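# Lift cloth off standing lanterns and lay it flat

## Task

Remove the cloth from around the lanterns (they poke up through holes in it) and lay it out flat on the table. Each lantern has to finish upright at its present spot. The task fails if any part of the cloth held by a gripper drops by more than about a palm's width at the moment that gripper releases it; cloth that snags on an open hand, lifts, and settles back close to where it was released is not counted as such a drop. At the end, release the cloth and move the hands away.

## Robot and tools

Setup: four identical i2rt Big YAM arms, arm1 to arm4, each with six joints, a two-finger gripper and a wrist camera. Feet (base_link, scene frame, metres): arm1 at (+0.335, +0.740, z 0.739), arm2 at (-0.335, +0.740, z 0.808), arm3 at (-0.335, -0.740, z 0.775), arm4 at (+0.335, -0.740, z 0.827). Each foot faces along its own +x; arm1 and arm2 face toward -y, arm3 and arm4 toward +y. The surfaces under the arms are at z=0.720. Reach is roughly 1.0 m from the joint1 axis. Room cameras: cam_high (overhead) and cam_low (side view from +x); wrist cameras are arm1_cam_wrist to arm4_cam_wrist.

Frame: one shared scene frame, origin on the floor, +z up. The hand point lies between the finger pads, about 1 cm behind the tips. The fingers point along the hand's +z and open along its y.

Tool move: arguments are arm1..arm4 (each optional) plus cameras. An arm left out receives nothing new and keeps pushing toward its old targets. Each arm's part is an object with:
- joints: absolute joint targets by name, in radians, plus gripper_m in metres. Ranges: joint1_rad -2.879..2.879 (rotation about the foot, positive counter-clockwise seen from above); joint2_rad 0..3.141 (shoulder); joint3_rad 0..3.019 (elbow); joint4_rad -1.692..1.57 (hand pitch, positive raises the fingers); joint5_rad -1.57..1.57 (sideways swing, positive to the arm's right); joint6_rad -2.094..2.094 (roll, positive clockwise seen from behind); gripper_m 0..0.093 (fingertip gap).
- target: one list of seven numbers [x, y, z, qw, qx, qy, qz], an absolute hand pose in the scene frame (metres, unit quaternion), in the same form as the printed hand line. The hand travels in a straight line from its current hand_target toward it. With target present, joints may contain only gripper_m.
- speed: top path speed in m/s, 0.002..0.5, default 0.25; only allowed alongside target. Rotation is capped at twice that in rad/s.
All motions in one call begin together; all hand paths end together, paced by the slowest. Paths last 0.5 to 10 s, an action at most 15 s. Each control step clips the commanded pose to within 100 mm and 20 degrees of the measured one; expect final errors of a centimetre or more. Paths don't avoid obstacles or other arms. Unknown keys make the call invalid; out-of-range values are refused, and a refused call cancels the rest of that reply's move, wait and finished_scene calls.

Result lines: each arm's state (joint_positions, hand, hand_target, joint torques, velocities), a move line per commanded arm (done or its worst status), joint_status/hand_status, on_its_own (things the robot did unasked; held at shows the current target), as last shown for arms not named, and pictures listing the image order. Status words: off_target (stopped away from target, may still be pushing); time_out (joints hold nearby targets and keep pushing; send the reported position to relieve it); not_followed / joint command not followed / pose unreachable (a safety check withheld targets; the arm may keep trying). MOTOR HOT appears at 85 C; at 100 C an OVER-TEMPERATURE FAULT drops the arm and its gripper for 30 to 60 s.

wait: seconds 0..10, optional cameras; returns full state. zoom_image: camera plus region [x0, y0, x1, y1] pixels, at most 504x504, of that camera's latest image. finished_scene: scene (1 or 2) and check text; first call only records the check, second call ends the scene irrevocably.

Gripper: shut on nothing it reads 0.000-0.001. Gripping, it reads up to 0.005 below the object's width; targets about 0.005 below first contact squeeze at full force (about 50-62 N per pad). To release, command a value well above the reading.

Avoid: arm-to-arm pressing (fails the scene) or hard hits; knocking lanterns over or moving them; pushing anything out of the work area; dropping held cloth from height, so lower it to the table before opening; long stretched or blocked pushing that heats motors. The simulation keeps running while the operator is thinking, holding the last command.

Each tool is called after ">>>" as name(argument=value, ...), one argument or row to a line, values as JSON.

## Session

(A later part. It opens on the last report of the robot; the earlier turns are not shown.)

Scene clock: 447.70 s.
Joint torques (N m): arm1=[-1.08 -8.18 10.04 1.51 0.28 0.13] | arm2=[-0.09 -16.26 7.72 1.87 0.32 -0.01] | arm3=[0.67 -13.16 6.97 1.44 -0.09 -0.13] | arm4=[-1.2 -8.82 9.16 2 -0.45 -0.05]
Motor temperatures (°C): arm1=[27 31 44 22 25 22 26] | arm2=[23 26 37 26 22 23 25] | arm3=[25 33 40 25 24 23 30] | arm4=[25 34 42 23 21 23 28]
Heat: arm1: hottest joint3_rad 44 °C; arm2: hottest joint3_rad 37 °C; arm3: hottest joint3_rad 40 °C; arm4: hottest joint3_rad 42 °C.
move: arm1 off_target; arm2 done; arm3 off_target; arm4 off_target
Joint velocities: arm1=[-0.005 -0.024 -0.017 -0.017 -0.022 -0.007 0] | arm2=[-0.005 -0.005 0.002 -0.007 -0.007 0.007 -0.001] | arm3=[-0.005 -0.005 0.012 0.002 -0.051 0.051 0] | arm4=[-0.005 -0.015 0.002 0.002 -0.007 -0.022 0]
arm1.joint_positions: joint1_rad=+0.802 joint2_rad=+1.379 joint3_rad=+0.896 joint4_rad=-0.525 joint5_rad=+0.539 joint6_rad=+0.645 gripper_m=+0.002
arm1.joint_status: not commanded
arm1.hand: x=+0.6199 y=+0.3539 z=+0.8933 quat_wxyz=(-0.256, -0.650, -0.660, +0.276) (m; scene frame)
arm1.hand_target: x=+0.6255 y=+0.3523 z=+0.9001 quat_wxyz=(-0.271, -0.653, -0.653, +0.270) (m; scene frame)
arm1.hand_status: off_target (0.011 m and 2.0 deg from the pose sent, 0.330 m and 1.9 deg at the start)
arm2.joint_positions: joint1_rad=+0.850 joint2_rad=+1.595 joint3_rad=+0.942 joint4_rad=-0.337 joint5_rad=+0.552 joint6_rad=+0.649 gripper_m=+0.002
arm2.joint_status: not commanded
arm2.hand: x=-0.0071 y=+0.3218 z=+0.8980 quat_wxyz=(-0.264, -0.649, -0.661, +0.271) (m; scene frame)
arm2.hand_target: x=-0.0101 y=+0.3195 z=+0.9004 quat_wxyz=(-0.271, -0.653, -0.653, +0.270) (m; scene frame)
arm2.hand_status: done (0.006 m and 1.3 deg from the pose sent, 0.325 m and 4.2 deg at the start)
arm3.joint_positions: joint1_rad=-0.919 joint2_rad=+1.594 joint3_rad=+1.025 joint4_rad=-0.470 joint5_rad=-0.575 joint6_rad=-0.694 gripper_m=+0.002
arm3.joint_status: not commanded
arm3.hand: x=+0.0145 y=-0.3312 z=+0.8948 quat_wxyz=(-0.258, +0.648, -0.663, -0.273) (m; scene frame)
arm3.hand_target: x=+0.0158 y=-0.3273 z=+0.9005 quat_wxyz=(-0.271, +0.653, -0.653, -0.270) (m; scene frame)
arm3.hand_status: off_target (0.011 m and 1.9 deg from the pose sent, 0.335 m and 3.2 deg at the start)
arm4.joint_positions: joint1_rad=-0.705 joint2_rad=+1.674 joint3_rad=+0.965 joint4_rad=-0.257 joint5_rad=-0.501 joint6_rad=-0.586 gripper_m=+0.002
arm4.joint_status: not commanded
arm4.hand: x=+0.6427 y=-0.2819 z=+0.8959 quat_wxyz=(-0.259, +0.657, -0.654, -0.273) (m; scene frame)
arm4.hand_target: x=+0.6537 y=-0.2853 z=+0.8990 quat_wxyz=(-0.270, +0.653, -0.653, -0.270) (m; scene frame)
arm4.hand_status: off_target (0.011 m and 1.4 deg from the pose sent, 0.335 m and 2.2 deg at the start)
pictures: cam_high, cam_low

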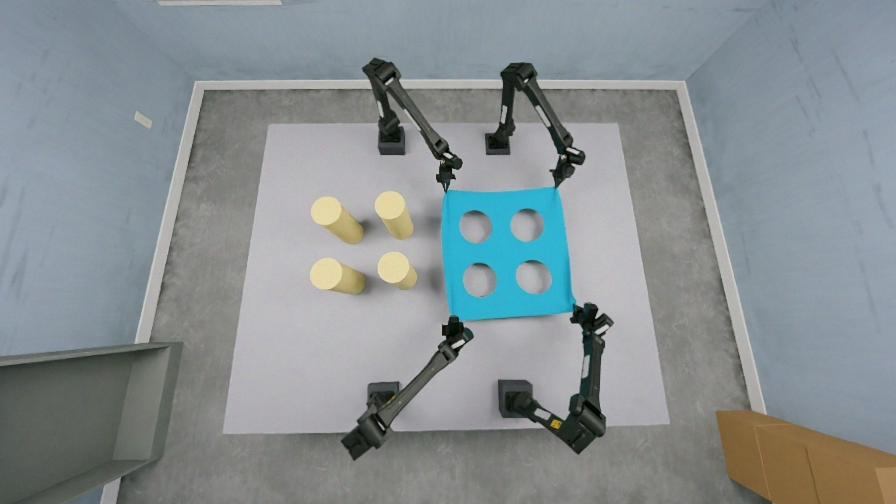

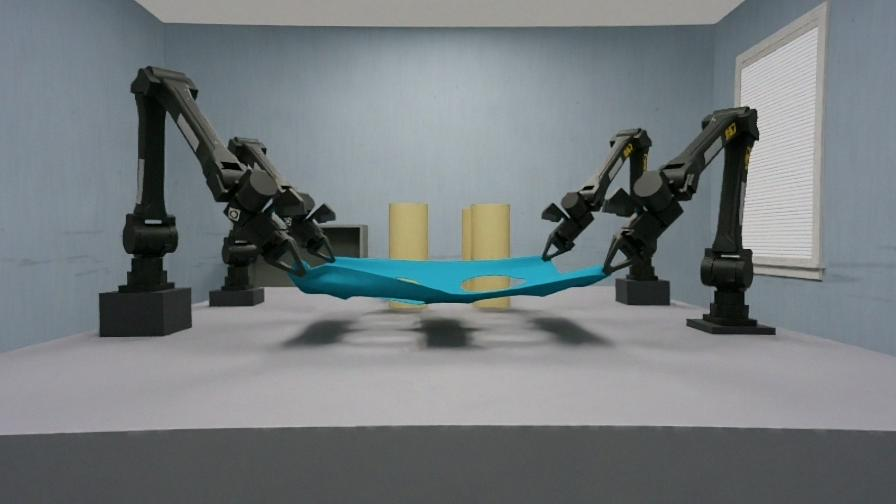

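>>> move(
  arm1={"target": [0.6275, 0.3485, 0.733, 0.2706, 0.6533, 0.6533, -0.2706], "speed": 0.1},
  arm2={"target": [-0.0111, 0.3175, 0.727, 0.2706, 0.6533, 0.6533, -0.2706], "speed": 0.1},
  arm3={"target": [0.0143, -0.3263, 0.727, -0.2706, 0.6533, -0.6533, -0.2706], "speed": 0.1},
  arm4={"target": [0.6617, -0.2903, 0.7365, -0.2706, 0.6533, -0.6533, -0.2706], "speed": 0.1},
  cameras=["all"],
)

Scene clock: 465.17 s.
Joint torques (N m): arm1=[-1.55 -9.29 6.09 1.36 0.37 0.13] | arm2=[-0.44 -16.85 4.51 1.83 0.12 -0.08] | arm3=[0.67 -13.22 4.56 1.44 0.02 -0.07] | arm4=[-0.91 -9.17 6.2 1.83 -0.39 -0.1]
Motor temperatures (°C): arm1=[27 30 41 22 24 22 26] | arm2=[23 26 36 26 22 23 25] | arm3=[25 32 38 25 24 23 30] | arm4=[25 34 39 23 21 23 28]
Heat: arm1: hottest joint3_rad 41 °C; arm2: hottest joint3_rad 36 °C; arm3: hottest joint3_rad 38 °C; arm4: hottest joint3_rad 39 °C.
move: arm1 done; arm2 done; arm3 done; arm4 done
Joint velocities: arm1=[0.005 -0.005 -0.012 0.002 0.037 0.037 -0.001] | arm2=[-0.005 -0.005 0.002 0.002 -0.022 0.007 -0.001] | arm3=[0.005 -0.005 -0.007 0.007 -0.037 0.022 0] | arm4=[0.005 0.005 -0.012 -0.012 0.007 -0.007 0]
arm1.joint_positions: joint1_rad=+0.803 joint2_rad=+1.720 joint3_rad=+0.737 joint4_rad=-0.003 joint5_rad=+0.538 joint6_rad=+0.648 gripper_m=+0.002
arm1.joint_status: not commanded
arm1.hand: x=+0.6243 y=+0.3475 z=+0.7351 quat_wxyz=(-0.267, -0.651, -0.655, +0.275) (m; scene frame)
arm1.hand_target: x=+0.6266 y=+0.3494 z=+0.7326 quat_wxyz=(-0.271, -0.653, -0.653, +0.271) (m; scene frame)
arm1.hand_status: done (0.004 m and 0.7 deg from the pose sent, 0.161 m and 2.0 deg at the start)
arm2.joint_positions: joint1_rad=+0.847 joint2_rad=+1.977 joint3_rad=+0.860 joint4_rad=+0.149 joint5_rad=+0.554 joint6_rad=+0.649 gripper_m=+0.002
arm2.joint_status: not commanded
arm2.hand: x=-0.0064 y=+0.3192 z=+0.7333 quat_wxyz=(-0.273, -0.650, -0.655, +0.272) (m; scene frame)
arm2.hand_target: x=-0.0127 y=+0.3189 z=+0.7278 quat_wxyz=(-0.270, -0.653, -0.653, +0.271) (m; scene frame)
arm2.hand_status: done (0.008 m and 0.5 deg from the pose sent, 0.171 m and 1.3 deg at the start)
arm3.joint_positions: joint1_rad=-0.917 joint2_rad=+1.918 joint3_rad=+0.901 joint4_rad=+0.003 joint5_rad=-0.576 joint6_rad=-0.694 gripper_m=+0.002
arm3.joint_status: not commanded
arm3.hand: x=+0.0145 y=-0.3292 z=+0.7346 quat_wxyz=(-0.269, +0.649, -0.657, -0.273) (m; scene frame)
arm3.hand_target: x=+0.0123 y=-0.3279 z=+0.7290 quat_wxyz=(-0.270, +0.653, -0.653, -0.271) (m; scene frame)
arm3.hand_status: done (0.008 m and 0.8 deg from the pose sent, 0.168 m and 1.9 deg at the start)
arm4.joint_positions: joint1_rad=-0.731 joint2_rad=+2.038 joint3_rad=+0.920 joint4_rad=+0.160 joint5_rad=-0.515 joint6_rad=-0.601 gripper_m=+0.002
arm4.joint_status: not commanded
arm4.hand: x=+0.6542 y=-0.2851 z=+0.7412 quat_wxyz=(-0.267, +0.654, -0.653, -0.275) (m; scene frame)
arm4.hand_target: x=+0.6621 y=-0.2900 z=+0.7350 quat_wxyz=(-0.270, +0.653, -0.653, -0.270) (m; scene frame)
arm4.hand_status: done (0.010 m and 0.6 deg from the pose sent, 0.161 m and 1.4 deg at the start)
pictures: arm1_cam_wrist, arm2_cam_wrist, arm3_cam_wrist, arm4_cam_wrist, cam_high, cam_low
camera_calibration:
arm1_cam_wrist: T_world_to_cam=[[-0.999933, -0.00966587, 0.00634388, 0.624667], [-0.0107113, 0.981022, -0.1936, -0.183727], [-0.00435217, -0.193655, -0.98106, 0.921561], [0, 0, 0, 1]] pos_world=[0.626669, 0.364743, 0.864574]
arm2_cam_wrist: T_world_to_cam=[[-0.99995, -0.00712897, -0.00702469, 0.00423446], [-0.00591917, 0.987214, -0.159289, -0.194201], [0.00807043, -0.159239, -0.987207, 0.896656], [0, 0, 0, 1]] pos_world=[-0.00415166, 0.33453, 0.854281]
arm3_cam_wrist: T_world_to_cam=[[0.999934, -0.00381515, -0.0108616, -0.00709201], [-0.00557003, -0.986036, -0.166438, -0.195752], [-0.010075, 0.166487, -0.985992, 0.904268], [0, 0, 0, 1]] pos_world=[0.0151116, -0.343595, 0.858944]
arm4_cam_wrist: T_world_to_cam=[[0.999946, 0.00943241, -0.00445255, -0.649125], [0.00863622, -0.988083, -0.153677, -0.169829], [-0.00584903, 0.15363, -0.988111, 0.900639], [0, 0, 0, 1]] pos_world=[0.655824, -0.300048, 0.860943]

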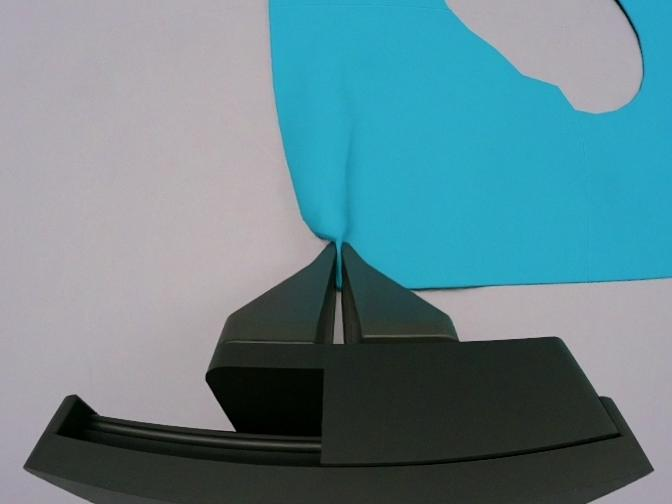

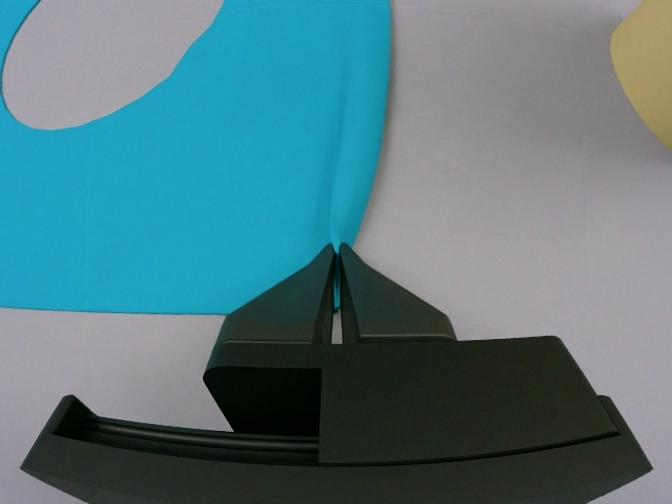

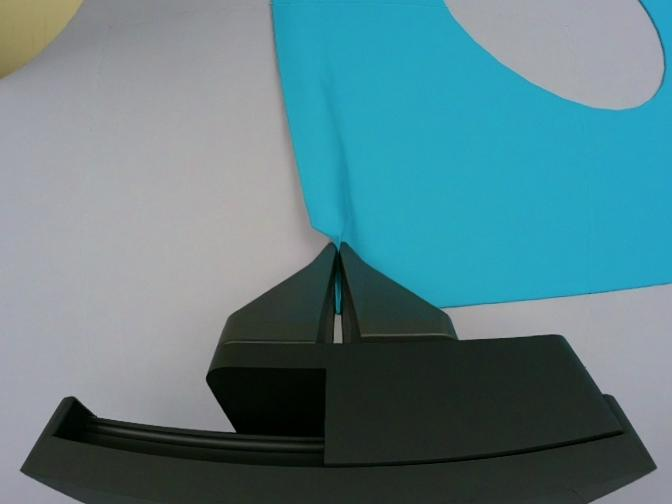

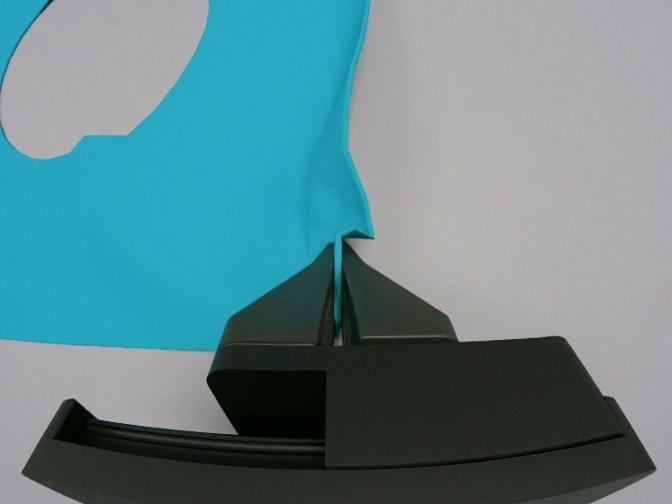

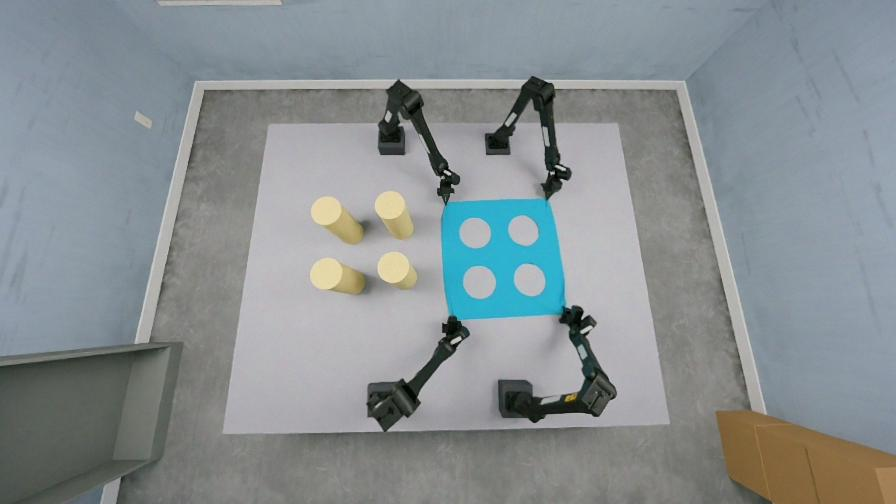

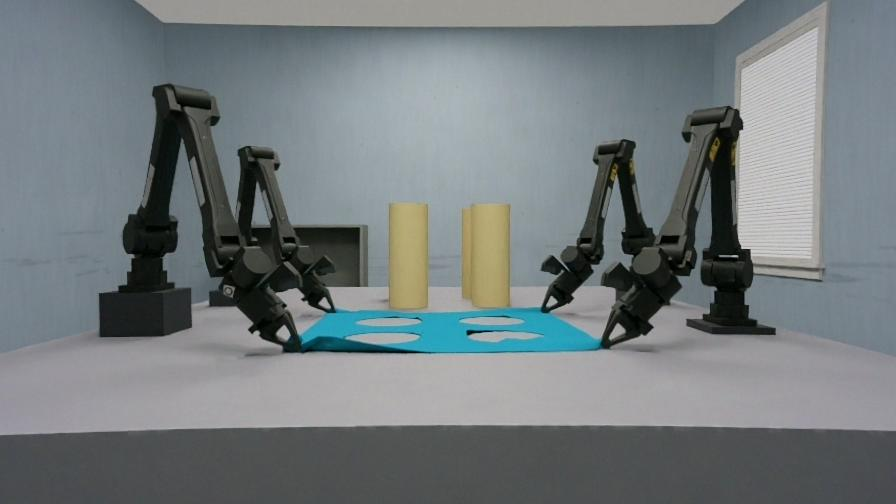

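>>> zoom_image(
  camera="cam_low",
  region=[250, 270, 660, 380],
)

>>> zoom_image(
  camera="cam_high",
  region=[420, 180, 600, 340],
)

Scaled by 1.229.

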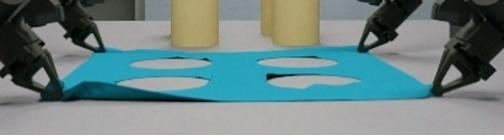

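Scaled by 2.800.

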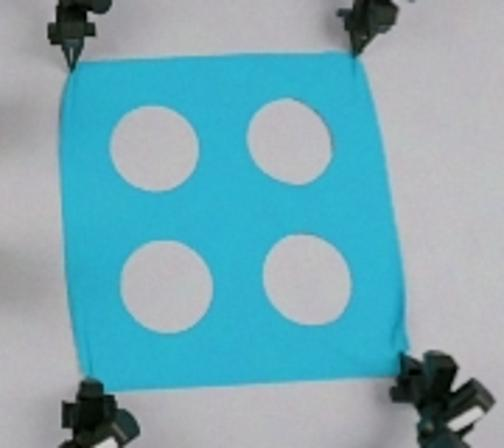

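>>> zoom_image(
  camera="arm4_cam_wrist",
  region=[200, 0, 500, 360],
)

>>> zoom_image(
  camera="arm1_cam_wrist",
  region=[200, 0, 500, 360],
)

>>> zoom_image(
  camera="arm2_cam_wrist",
  region=[200, 0, 500, 360],
)

>>> zoom_image(
  camera="arm3_cam_wrist",
  region=[200, 0, 500, 360],
)

Scaled by 1.400 from the camera's 672x504 image, which has a finer 960x720 frame.

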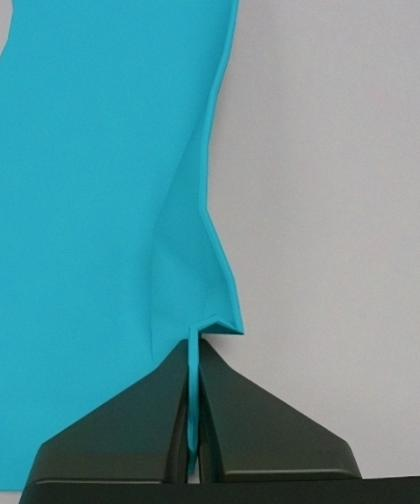

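Scaled by 1.400 from the camera's 672x504 image, which has a finer 960x720 frame.

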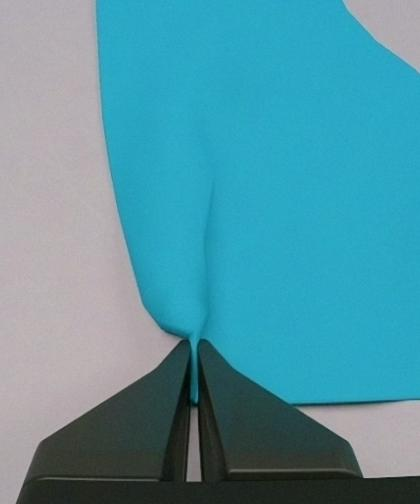

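Scaled by 1.400 from the camera's 672x504 image, which has a finer 960x720 frame.

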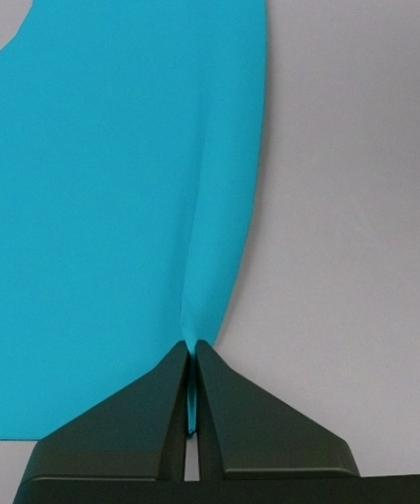

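Scaled by 1.400 from the camera's 672x504 image, which has a finer 960x720 frame.

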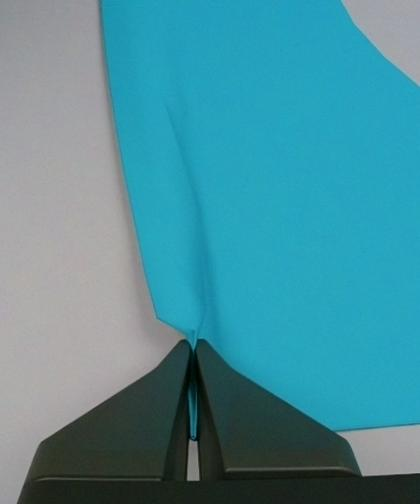

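>>> move(
  arm1={"target": [0.6303, 0.3565, 0.733, 0.2706, 0.6533, 0.6533, -0.2706], "speed": 0.05},
  arm2={"target": [-0.0169, 0.3372, 0.7275, 0.2706, 0.6533, 0.6533, -0.2706], "speed": 0.05},
  arm3={"target": [0.0095, -0.3392, 0.7285, -0.2706, 0.6533, -0.6533, -0.2706], "speed": 0.05},
  arm4={"target": [0.6662, -0.2941, 0.736, -0.2706, 0.6533, -0.6533, -0.2706], "speed": 0.05},
  cameras=["cam_high", "cam_low", "arm2_cam_wrist", "arm4_cam_wrist"],
)

>>> zoom_image(
  camera="cam_low",
  region=[250, 270, 660, 380],
)

>>> zoom_image(
  camera="cam_high",
  region=[420, 180, 600, 340],
)

Scene clock: 495.10 s.
Joint torques (N m): arm1=[-0.79 -9.76 5.65 1.02 0.64 0.16] | arm2=[1.67 -17.49 3.25 1.48 0.36 -0.02] | arm3=[-0.38 -14.27 3.51 1.02 -0.06 -0.12] | arm4=[-1.26 -9.41 6.19 1.48 -0.39 -0.11]
Motor temperatures (°C): arm1=[27 30 37 22 24 22 26] | arm2=[23 26 33 26 22 23 25] | arm3=[25 33 35 25 24 23 30] | arm4=[25 35 35 23 21 23 29]
Heat: arm1: hottest joint3_rad 37 °C; arm2: hottest joint3_rad 33 °C; arm3: hottest joint3_rad 35 °C; arm4: hottest joint2_rad 35 °C.
move: arm1 done; arm2 off_target; arm3 done; arm4 off_target
Joint velocities: arm1=[0.015 -0.015 -0.012 -0.012 0.051 -0.037 0] | arm2=[-0.005 -0.005 -0.027 -0.007 0.066 -0.007 -0.001] | arm3=[-0.015 0.005 -0.002 0.007 -0.022 -0.007 -0.001] | arm4=[-0.015 -0.005 -0.027 -0.002 0.007 -0.022 0.001]
arm1.joint_positions: joint1_rad=+0.818 joint2_rad=+1.720 joint3_rad=+0.737 joint4_rad=-0.003 joint5_rad=+0.543 joint6_rad=+0.666 gripper_m=+0.002
arm1.joint_status: not commanded
arm1.hand: x=+0.6296 y=+0.3516 z=+0.7354 quat_wxyz=(-0.271, -0.652, -0.654, +0.272) (m; scene frame)
arm1.hand_target: x=+0.6302 y=+0.3565 z=+0.7330 quat_wxyz=(-0.270, -0.653, -0.653, +0.271) (m; scene frame)
arm1.hand_status: done (0.005 m and 0.3 deg from the pose sent, 0.011 m and 0.7 deg at the start)
arm2.joint_positions: joint1_rad=+0.852 joint2_rad=+1.967 joint3_rad=+0.830 joint4_rad=+0.169 joint5_rad=+0.562 joint6_rad=+0.665 gripper_m=+0.002
arm2.joint_status: not commanded
arm2.hand: x=-0.0129 y=+0.3269 z=+0.7329 quat_wxyz=(-0.276, -0.654, -0.650, +0.273) (m; scene frame)
arm2.hand_target: x=-0.0167 y=+0.3372 z=+0.7277 quat_wxyz=(-0.271, -0.653, -0.653, +0.271) (m; scene frame)
arm2.hand_status: off_target (0.012 m and 0.7 deg from the pose sent, 0.022 m and 0.5 deg at the start)
arm3.joint_positions: joint1_rad=-0.919 joint2_rad=+1.918 joint3_rad=+0.890 joint4_rad=+0.021 joint5_rad=-0.583 joint6_rad=-0.705 gripper_m=+0.002
arm3.joint_status: not commanded
arm3.hand: x=+0.0130 y=-0.3312 z=+0.7336 quat_wxyz=(-0.274, +0.652, -0.652, -0.274) (m; scene frame)
arm3.hand_target: x=+0.0095 y=-0.3391 z=+0.7288 quat_wxyz=(-0.271, +0.653, -0.653, -0.271) (m; scene frame)
arm3.hand_status: done (0.010 m and 0.6 deg from the pose sent, 0.013 m and 0.8 deg at the start)
arm4.joint_positions: joint1_rad=-0.740 joint2_rad=+2.038 joint3_rad=+0.920 joint4_rad=+0.160 joint5_rad=-0.523 joint6_rad=-0.613 gripper_m=+0.002
arm4.joint_status: not commanded
arm4.hand: x=+0.6571 y=-0.2874 z=+0.7417 quat_wxyz=(-0.269, +0.655, -0.650, -0.276) (m; scene frame)
arm4.hand_target: x=+0.6660 y=-0.2942 z=+0.7361 quat_wxyz=(-0.271, +0.653, -0.653, -0.271) (m; scene frame)
arm4.hand_status: off_target (0.013 m and 0.7 deg from the pose sent, 0.016 m and 0.6 deg at the start)
pictures: arm2_cam_wrist, arm4_cam_wrist, cam_high, cam_low
camera_calibration:
arm2_cam_wrist: T_world_to_cam=[[-0.999898, 0.00357572, -0.0138144, -0.000704075], [0.00580073, 0.986351, -0.164554, -0.197604], [0.0130375, -0.164618, -0.986271, 0.898603], [0, 0, 0, 1]] pos_world=[-0.0112733, 0.342835, 0.85374]
arm4_cam_wrist: T_world_to_cam=[[0.999917, 0.0128777, -0.00106743, -0.653501], [0.0125472, -0.987354, -0.158034, -0.171174], [-0.00308905, 0.158007, -0.987433, 0.90045], [0, 0, 0, 1]] pos_world=[0.658375, -0.302872, 0.861386]

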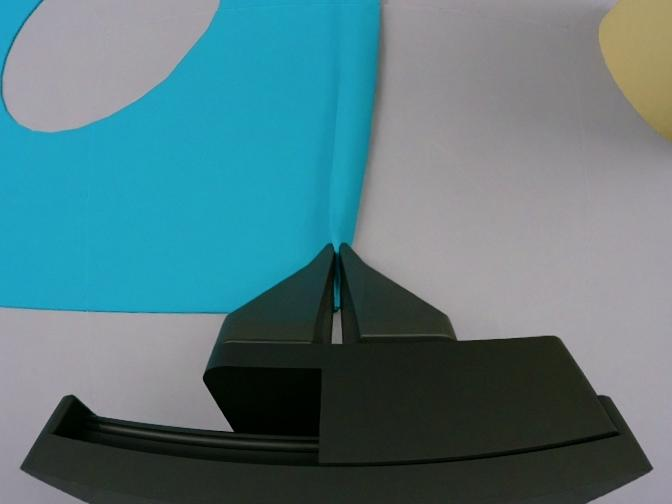

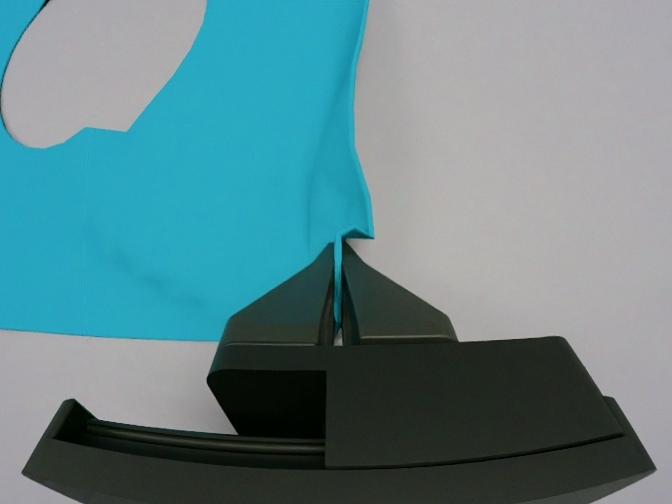

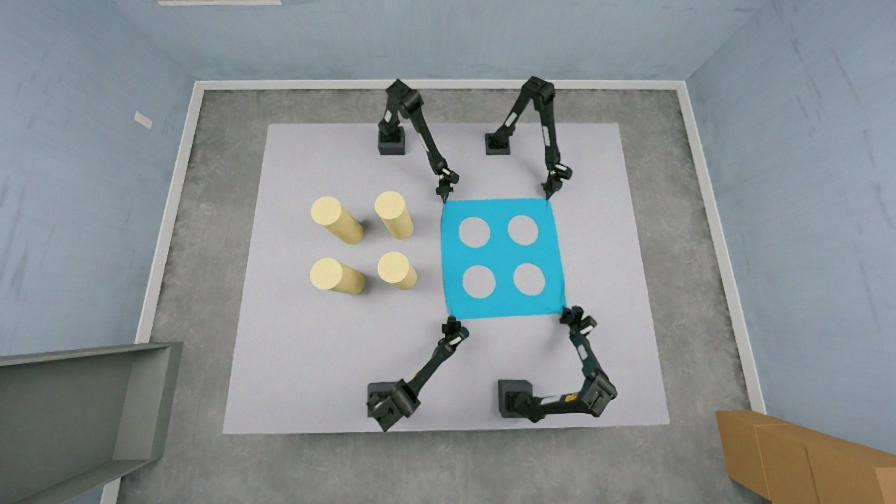

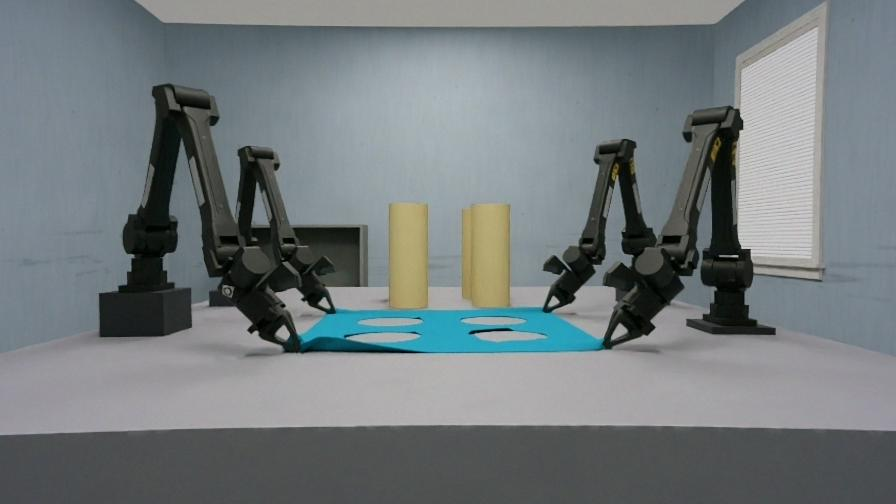

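Scaled by 1.229.

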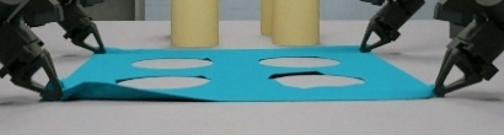

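Scaled by 2.800.

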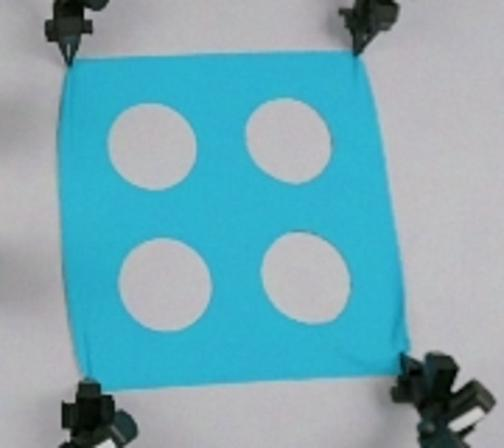

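>>> zoom_image(
  camera="cam_low",
  region=[270, 300, 450, 370],
)

>>> zoom_image(
  camera="arm4_cam_wrist",
  region=[230, 0, 460, 260],
)

>>> zoom_image(
  camera="cam_low",
  region=[430, 290, 640, 370],
)

Scaled by 2.800.

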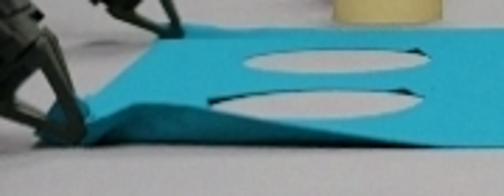

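Scaled by 1.938 from the camera's 672x504 image, which has a finer 960x720 frame.

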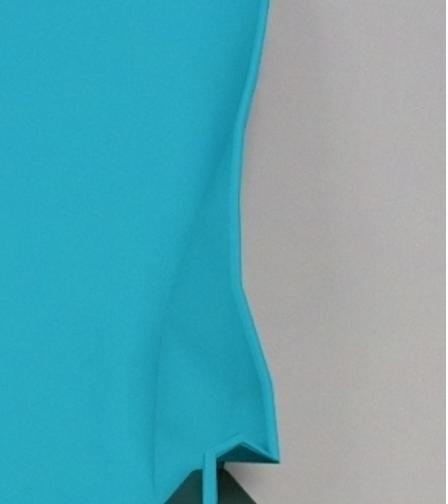

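Scaled by 2.400.

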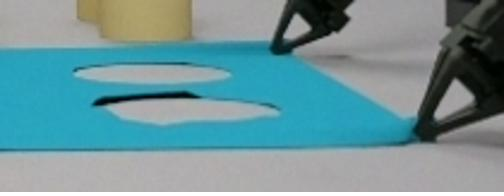

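>>> move(
  arm1={"target": [0.6300, 0.3520, 0.7395, 0.2706, 0.6533, 0.6533, -0.2706], "speed": 0.03, "joints": {"gripper_m": 0.06}},
  arm2={"target": [-0.0140, 0.3290, 0.7385, 0.2706, 0.6533, 0.6533, -0.2706], "speed": 0.03, "joints": {"gripper_m": 0.06}},
  arm3={"target": [0.0120, -0.3325, 0.7390, -0.2706, 0.6533, -0.6533, -0.2706], "speed": 0.03, "joints": {"gripper_m": 0.06}},
  arm4={"target": [0.6600, -0.2890, 0.7460, -0.2706, 0.6533, -0.6533, -0.2706], "speed": 0.03, "joints": {"gripper_m": 0.06}},
  cameras=["arm1_cam_wrist", "arm2_cam_wrist", "arm3_cam_wrist", "arm4_cam_wrist"],
)

Scene clock: 523.20 s.
Joint torques (N m): arm1=[-1.38 -10.46 6.71 0.58 0.42 0.08] | arm2=[0.62 -18.73 5.01 0.73 0.18 -0.1] | arm3=[0.32 -15.33 4.89 0.17 0.12 -0.04] | arm4=[0.26 -10.7 5.71 1.09 -0.24 0.06]
Motor temperatures (°C): arm1=[27 29 34 22 24 22 26] | arm2=[23 26 31 26 22 23 25] | arm3=[25 33 32 25 24 23 30] | arm4=[25 35 33 23 21 23 29]
Heat: arm1: hottest joint3_rad 34 °C; arm2: hottest joint3_rad 31 °C; arm3: hottest joint2_rad 33 °C; arm4: hottest joint2_rad 35 °C.
move: arm1 done; arm2 done; arm3 done; arm4 done
Joint velocities: arm1=[-0.005 -0.015 -0.007 0.012 0.081 -0.007 0] | arm2=[0.005 -0.005 0.007 -0.002 0.007 -0.037 0] | arm3=[-0.005 -0.005 0.012 -0.007 -0.037 -0.037 0.001] | arm4=[-0.015 0.005 -0.022 -0.007 0.007 -0.037 0]
arm1.joint_positions: joint1_rad=+0.819 joint2_rad=+1.720 joint3_rad=+0.737 joint4_rad=-0.012 joint5_rad=+0.543 joint6_rad=+0.667 gripper_m=+0.060
arm1.joint_status: all done
arm1.hand: x=+0.6288 y=+0.3532 z=+0.7342 quat_wxyz=(-0.267, -0.652, -0.655, +0.272) (m; scene frame)
arm1.hand_target: x=+0.6301 y=+0.3520 z=+0.7395 quat_wxyz=(-0.271, -0.653, -0.653, +0.271) (m; scene frame)
arm1.hand_status: done (0.006 m and 0.6 deg from the pose sent, 0.004 m and 0.3 deg at the start)
arm2.joint_positions: joint1_rad=+0.852 joint2_rad=+1.960 joint3_rad=+0.828 joint4_rad=+0.153 joint5_rad=+0.561 joint6_rad=+0.666 gripper_m=+0.060
arm2.joint_status: all done
arm2.hand: x=-0.0148 y=+0.3288 z=+0.7337 quat_wxyz=(-0.270, -0.654, -0.652, +0.272) (m; scene frame)
arm2.hand_target: x=-0.0139 y=+0.3290 z=+0.7384 quat_wxyz=(-0.271, -0.653, -0.653, +0.271) (m; scene frame)
arm2.hand_status: done (0.005 m and 0.3 deg from the pose sent, 0.006 m and 0.7 deg at the start)
arm3.joint_positions: joint1_rad=-0.919 joint2_rad=+1.914 joint3_rad=+0.888 joint4_rad=+0.014 joint5_rad=-0.583 joint6_rad=-0.706 gripper_m=+0.060
arm3.joint_status: all done
arm3.hand: x=+0.0117 y=-0.3320 z=+0.7342 quat_wxyz=(-0.272, +0.652, -0.652, -0.274) (m; scene frame)
arm3.hand_target: x=+0.0121 y=-0.3325 z=+0.7389 quat_wxyz=(-0.271, +0.653, -0.653, -0.271) (m; scene frame)
arm3.hand_status: done (0.005 m and 0.5 deg from the pose sent, 0.006 m and 0.6 deg at the start)
arm4.joint_positions: joint1_rad=-0.740 joint2_rad=+2.030 joint3_rad=+0.920 joint4_rad=+0.158 joint5_rad=-0.517 joint6_rad=-0.613 gripper_m=+0.060
arm4.joint_status: all done
arm4.hand: x=+0.6591 y=-0.2871 z=+0.7450 quat_wxyz=(-0.272, +0.654, -0.651, -0.273) (m; scene frame)
arm4.hand_target: x=+0.6601 y=-0.2890 z=+0.7462 quat_wxyz=(-0.271, +0.653, -0.653, -0.271) (m; scene frame)
arm4.hand_status: done (0.002 m and 0.5 deg from the pose sent, 0.005 m and 0.7 deg at the start)
pictures: arm1_cam_wrist, arm2_cam_wrist, arm3_cam_wrist, arm4_cam_wrist
camera_calibration:
arm1_cam_wrist: T_world_to_cam=[[-0.999947, -0.00992682, 0.00262916, 0.632022], [-0.0102456, 0.981708, -0.190114, -0.192467], [-0.000693835, -0.190131, -0.981758, 0.91874], [0, 0, 0, 1]] pos_world=[0.630654, 0.369901, 0.863728]
arm2_cam_wrist: T_world_to_cam=[[-0.999973, 0.00351373, -0.00645371, -0.00794052], [0.00447962, 0.987692, -0.156346, -0.205809], [0.00582492, -0.156371, -0.987681, 0.897956], [0, 0, 0, 1]] pos_world=[-0.0122489, 0.343718, 0.854666]
arm3_cam_wrist: T_world_to_cam=[[0.999975, 0.00558028, -0.00439509, -0.00598407], [0.00473949, -0.985029, -0.172322, -0.194072], [-0.00529089, 0.172297, -0.985031, 0.905556], [0, 0, 0, 1]] pos_world=[0.0116949, -0.347158, 0.858531]
arm4_cam_wrist: T_world_to_cam=[[0.999937, 0.00918169, 0.00647319, -0.662102], [0.0100906, -0.987344, -0.158269, -0.168569], [0.00493809, 0.158325, -0.987375, 0.898423], [0, 0, 0, 1]] pos_world=[0.659325, -0.302599, 0.864687]

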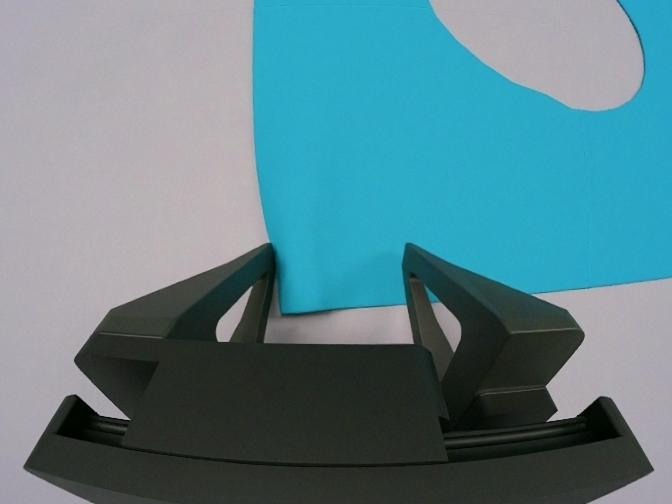

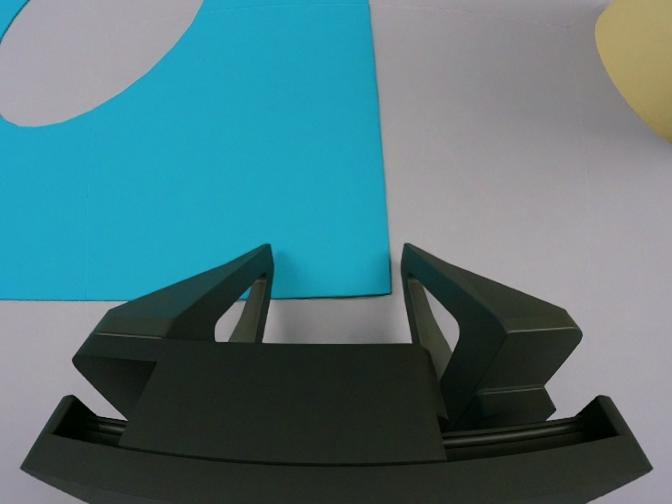

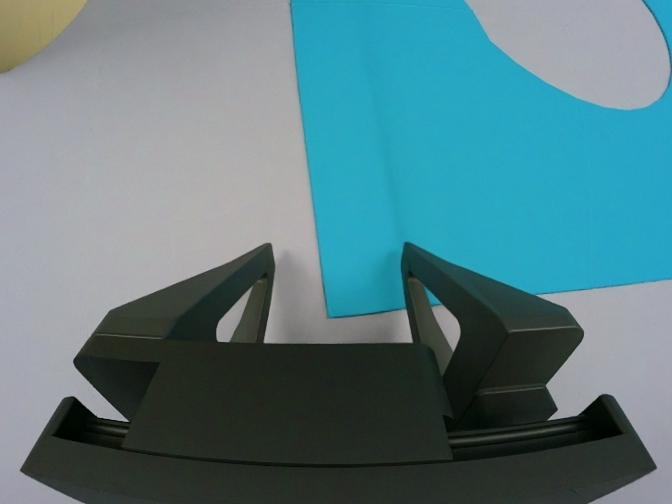

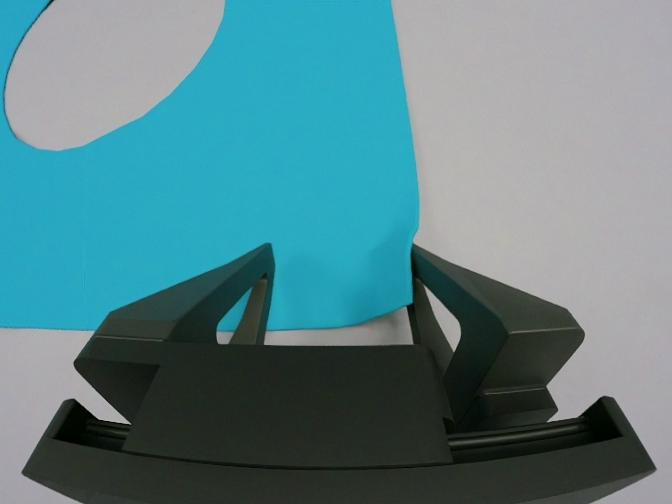

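>>> move(
  arm1={"target": [0.6300, 0.4000, 0.8000, 0.2706, 0.6533, 0.6533, -0.2706], "speed": 0.1},
  arm2={"target": [-0.0140, 0.3770, 0.8000, 0.2706, 0.6533, 0.6533, -0.2706], "speed": 0.1},
  arm3={"target": [0.0120, -0.3805, 0.8000, -0.2706, 0.6533, -0.6533, -0.2706], "speed": 0.1},
  arm4={"target": [0.6600, -0.3370, 0.8050, -0.2706, 0.6533, -0.6533, -0.2706], "speed": 0.1},
  cameras=["all"],
)

>>> zoom_image(
  camera="cam_high",
  region=[420, 180, 600, 340],
)

>>> zoom_image(
  camera="cam_low",
  region=[260, 280, 650, 370],
)

Scene clock: 529.27 s.
Joint torques (N m): arm1=[-0.79 -8.59 7.46 0.65 0.81 0.15] | arm2=[1.2 -15.85 5.52 0.7 0.51 -0.01] | arm3=[-0.32 -14.1 5.24 0.34 -0.3 -0.14] | arm4=[-0.56 -8.64 6.39 1.03 -0.56 -0.08]
Motor temperatures (°C): arm1=[27 29 34 22 24 22 26] | arm2=[23 27 31 26 22 23 25] | arm3=[25 33 32 24 24 23 30] | arm4=[25 34 33 23 21 23 28]
Heat: arm1: hottest joint3_rad 34 °C; arm2: hottest joint3_rad 31 °C; arm3: hottest joint2_rad 33 °C; arm4: hottest joint2_rad 34 °C.
move: arm1 done; arm2 done; arm3 done; arm4 done
Joint velocities: arm1=[-0.005 -0.015 0.002 -0.007 -0.007 -0.022 0] | arm2=[-0.015 -0.005 0.002 -0.012 0.051 0.051 0] | arm3=[-0.005 0.005 -0.002 -0.007 0.022 -0.037 0] | arm4=[-0.005 -0.005 0.027 -0.012 -0.037 0.037 0]
arm1.joint_positions: joint1_rad=+0.908 joint2_rad=+1.499 joint3_rad=+0.714 joint4_rad=-0.256 joint5_rad=+0.585 joint6_rad=+0.754 gripper_m=+0.060
arm1.joint_status: not commanded
arm1.hand: x=+0.6307 y=+0.3979 z=+0.7977 quat_wxyz=(-0.268, -0.651, -0.657, +0.270) (m; scene frame)
arm1.hand_target: x=+0.6302 y=+0.3999 z=+0.8002 quat_wxyz=(-0.270, -0.654, -0.653, +0.270) (m; scene frame)
arm1.hand_status: done (0.003 m and 0.6 deg from the pose sent, 0.081 m and 0.6 deg at the start)
arm2.joint_positions: joint1_rad=+0.935 joint2_rad=+1.738 joint3_rad=+0.767 joint4_rad=-0.044 joint5_rad=+0.602 joint6_rad=+0.743 gripper_m=+0.060
arm2.joint_status: not commanded
arm2.hand: x=-0.0105 y=+0.3712 z=+0.8007 quat_wxyz=(-0.275, -0.652, -0.653, +0.271) (m; scene frame)
arm2.hand_target: x=-0.0130 y=+0.3762 z=+0.8001 quat_wxyz=(-0.271, -0.653, -0.653, +0.271) (m; scene frame)
arm2.hand_status: done (0.007 m and 0.5 deg from the pose sent, 0.082 m and 0.3 deg at the start)
arm3.joint_positions: joint1_rad=-1.001 joint2_rad=+1.725 joint3_rad=+0.843 joint4_rad=-0.187 joint5_rad=-0.616 joint6_rad=-0.785 gripper_m=+0.060
arm3.joint_status: not commanded
arm3.hand: x=+0.0132 y=-0.3775 z=+0.7921 quat_wxyz=(-0.267, +0.650, -0.658, -0.272) (m; scene frame)
arm3.hand_target: x=+0.0127 y=-0.3795 z=+0.7992 quat_wxyz=(-0.271, +0.653, -0.653, -0.271) (m; scene frame)
arm3.hand_status: done (0.009 m and 0.8 deg from the pose sent, 0.082 m and 0.5 deg at the start)
arm4.joint_positions: joint1_rad=-0.809 joint2_rad=+1.819 joint3_rad=+0.833 joint4_rad=+0.006 joint5_rad=-0.553 joint6_rad=-0.674 gripper_m=+0.060
arm4.joint_status: not commanded
arm4.hand: x=+0.6592 y=-0.3308 z=+0.8085 quat_wxyz=(-0.274, +0.653, -0.652, -0.272) (m; scene frame)
arm4.hand_target: x=+0.6602 y=-0.3373 z=+0.8054 quat_wxyz=(-0.271, +0.653, -0.653, -0.270) (m; scene frame)
arm4.hand_status: done (0.007 m and 0.5 deg from the pose sent, 0.078 m and 0.5 deg at the start)
pictures: arm1_cam_wrist, arm2_cam_wrist, arm3_cam_wrist, arm4_cam_wrist, cam_high, cam_low
camera_calibration:
arm1_cam_wrist: T_world_to_cam=[[-0.999902, -0.0139741, 0.0000024962, 0.637883], [-0.0137244, 0.981997, -0.188396, -0.223551], [0.00263023, -0.188378, -0.982093, 0.987063], [0, 0, 0, 1]] pos_world=[0.632157, 0.414381, 0.92727]
arm2_cam_wrist: T_world_to_cam=[[-0.99992, -0.00306988, -0.012271, 0.00371571], [-0.00106554, 0.987097, -0.160118, -0.23402], [0.0126042, -0.160092, -0.987022, 0.971677], [0, 0, 0, 1]] pos_world=[-0.00878121, 0.386569, 0.921641]
arm3_cam_wrist: T_world_to_cam=[[0.999926, -0.00335738, -0.011703, -0.0044978], [-0.00520008, -0.986912, -0.161178, -0.238249], [-0.0110086, 0.161227, -0.986856, 0.967765], [0, 0, 0, 1]] pos_world=[0.0139123, -0.391176, 0.916592]
arm4_cam_wrist: T_world_to_cam=[[0.99995, 0.00432964, 0.00905446, -0.66595], [0.00572236, -0.987109, -0.159948, -0.197361], [0.00824522, 0.159992, -0.987084, 0.96615], [0, 0, 0, 1]] pos_world=[0.65908, -0.346509, 0.928133]

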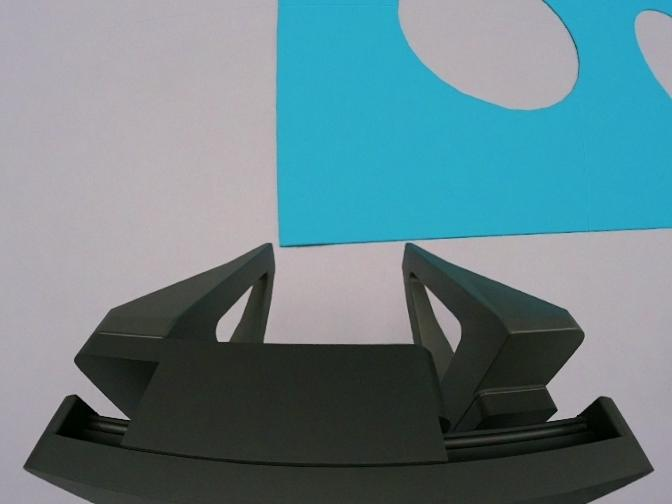

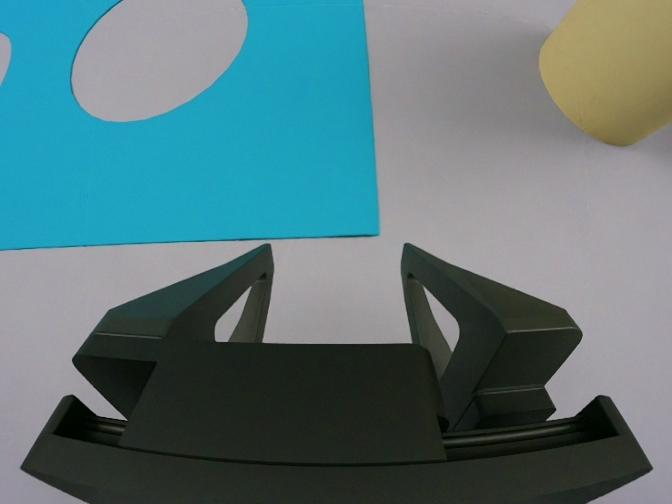

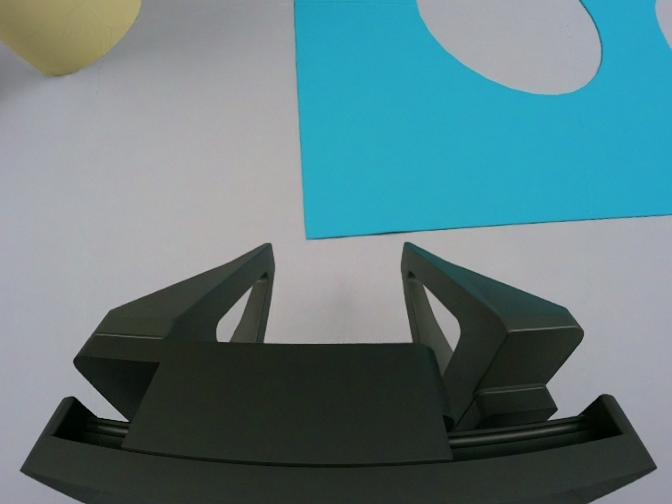

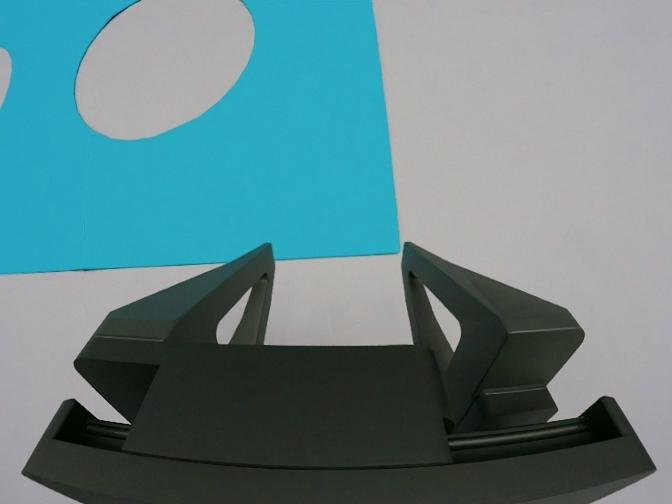

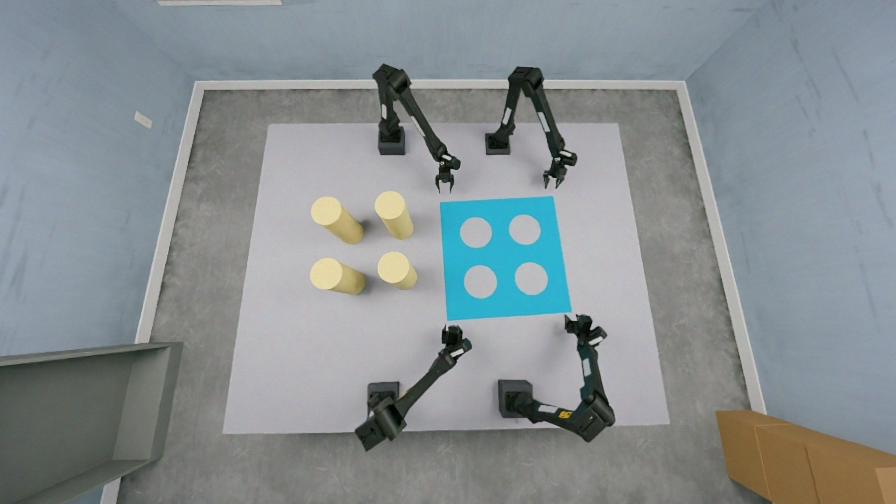

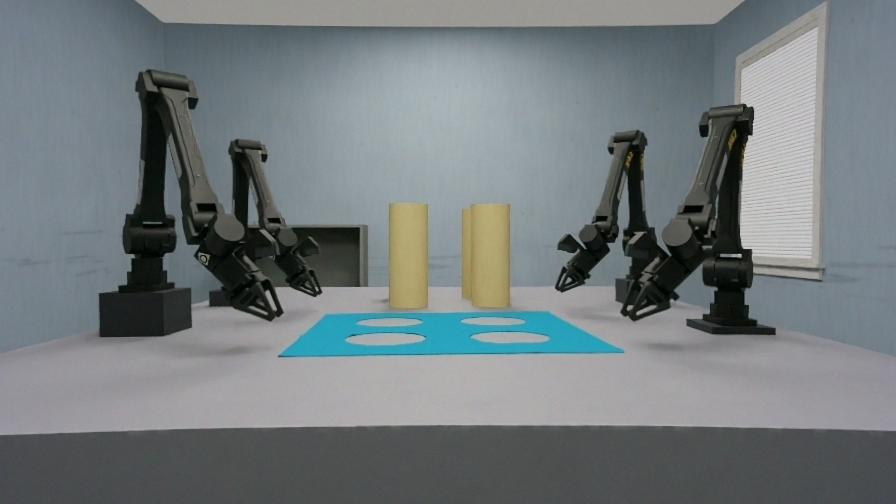

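Scaled by 2.800.

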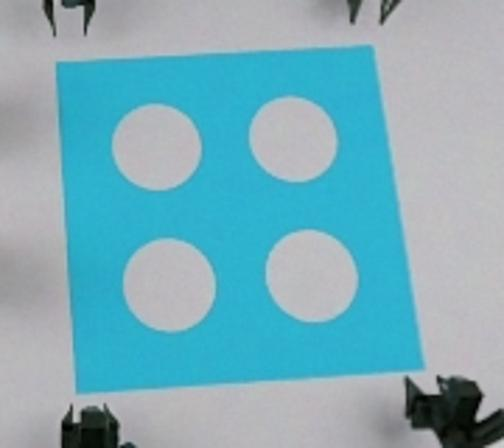

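Scaled by 1.292.

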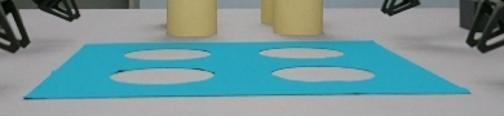

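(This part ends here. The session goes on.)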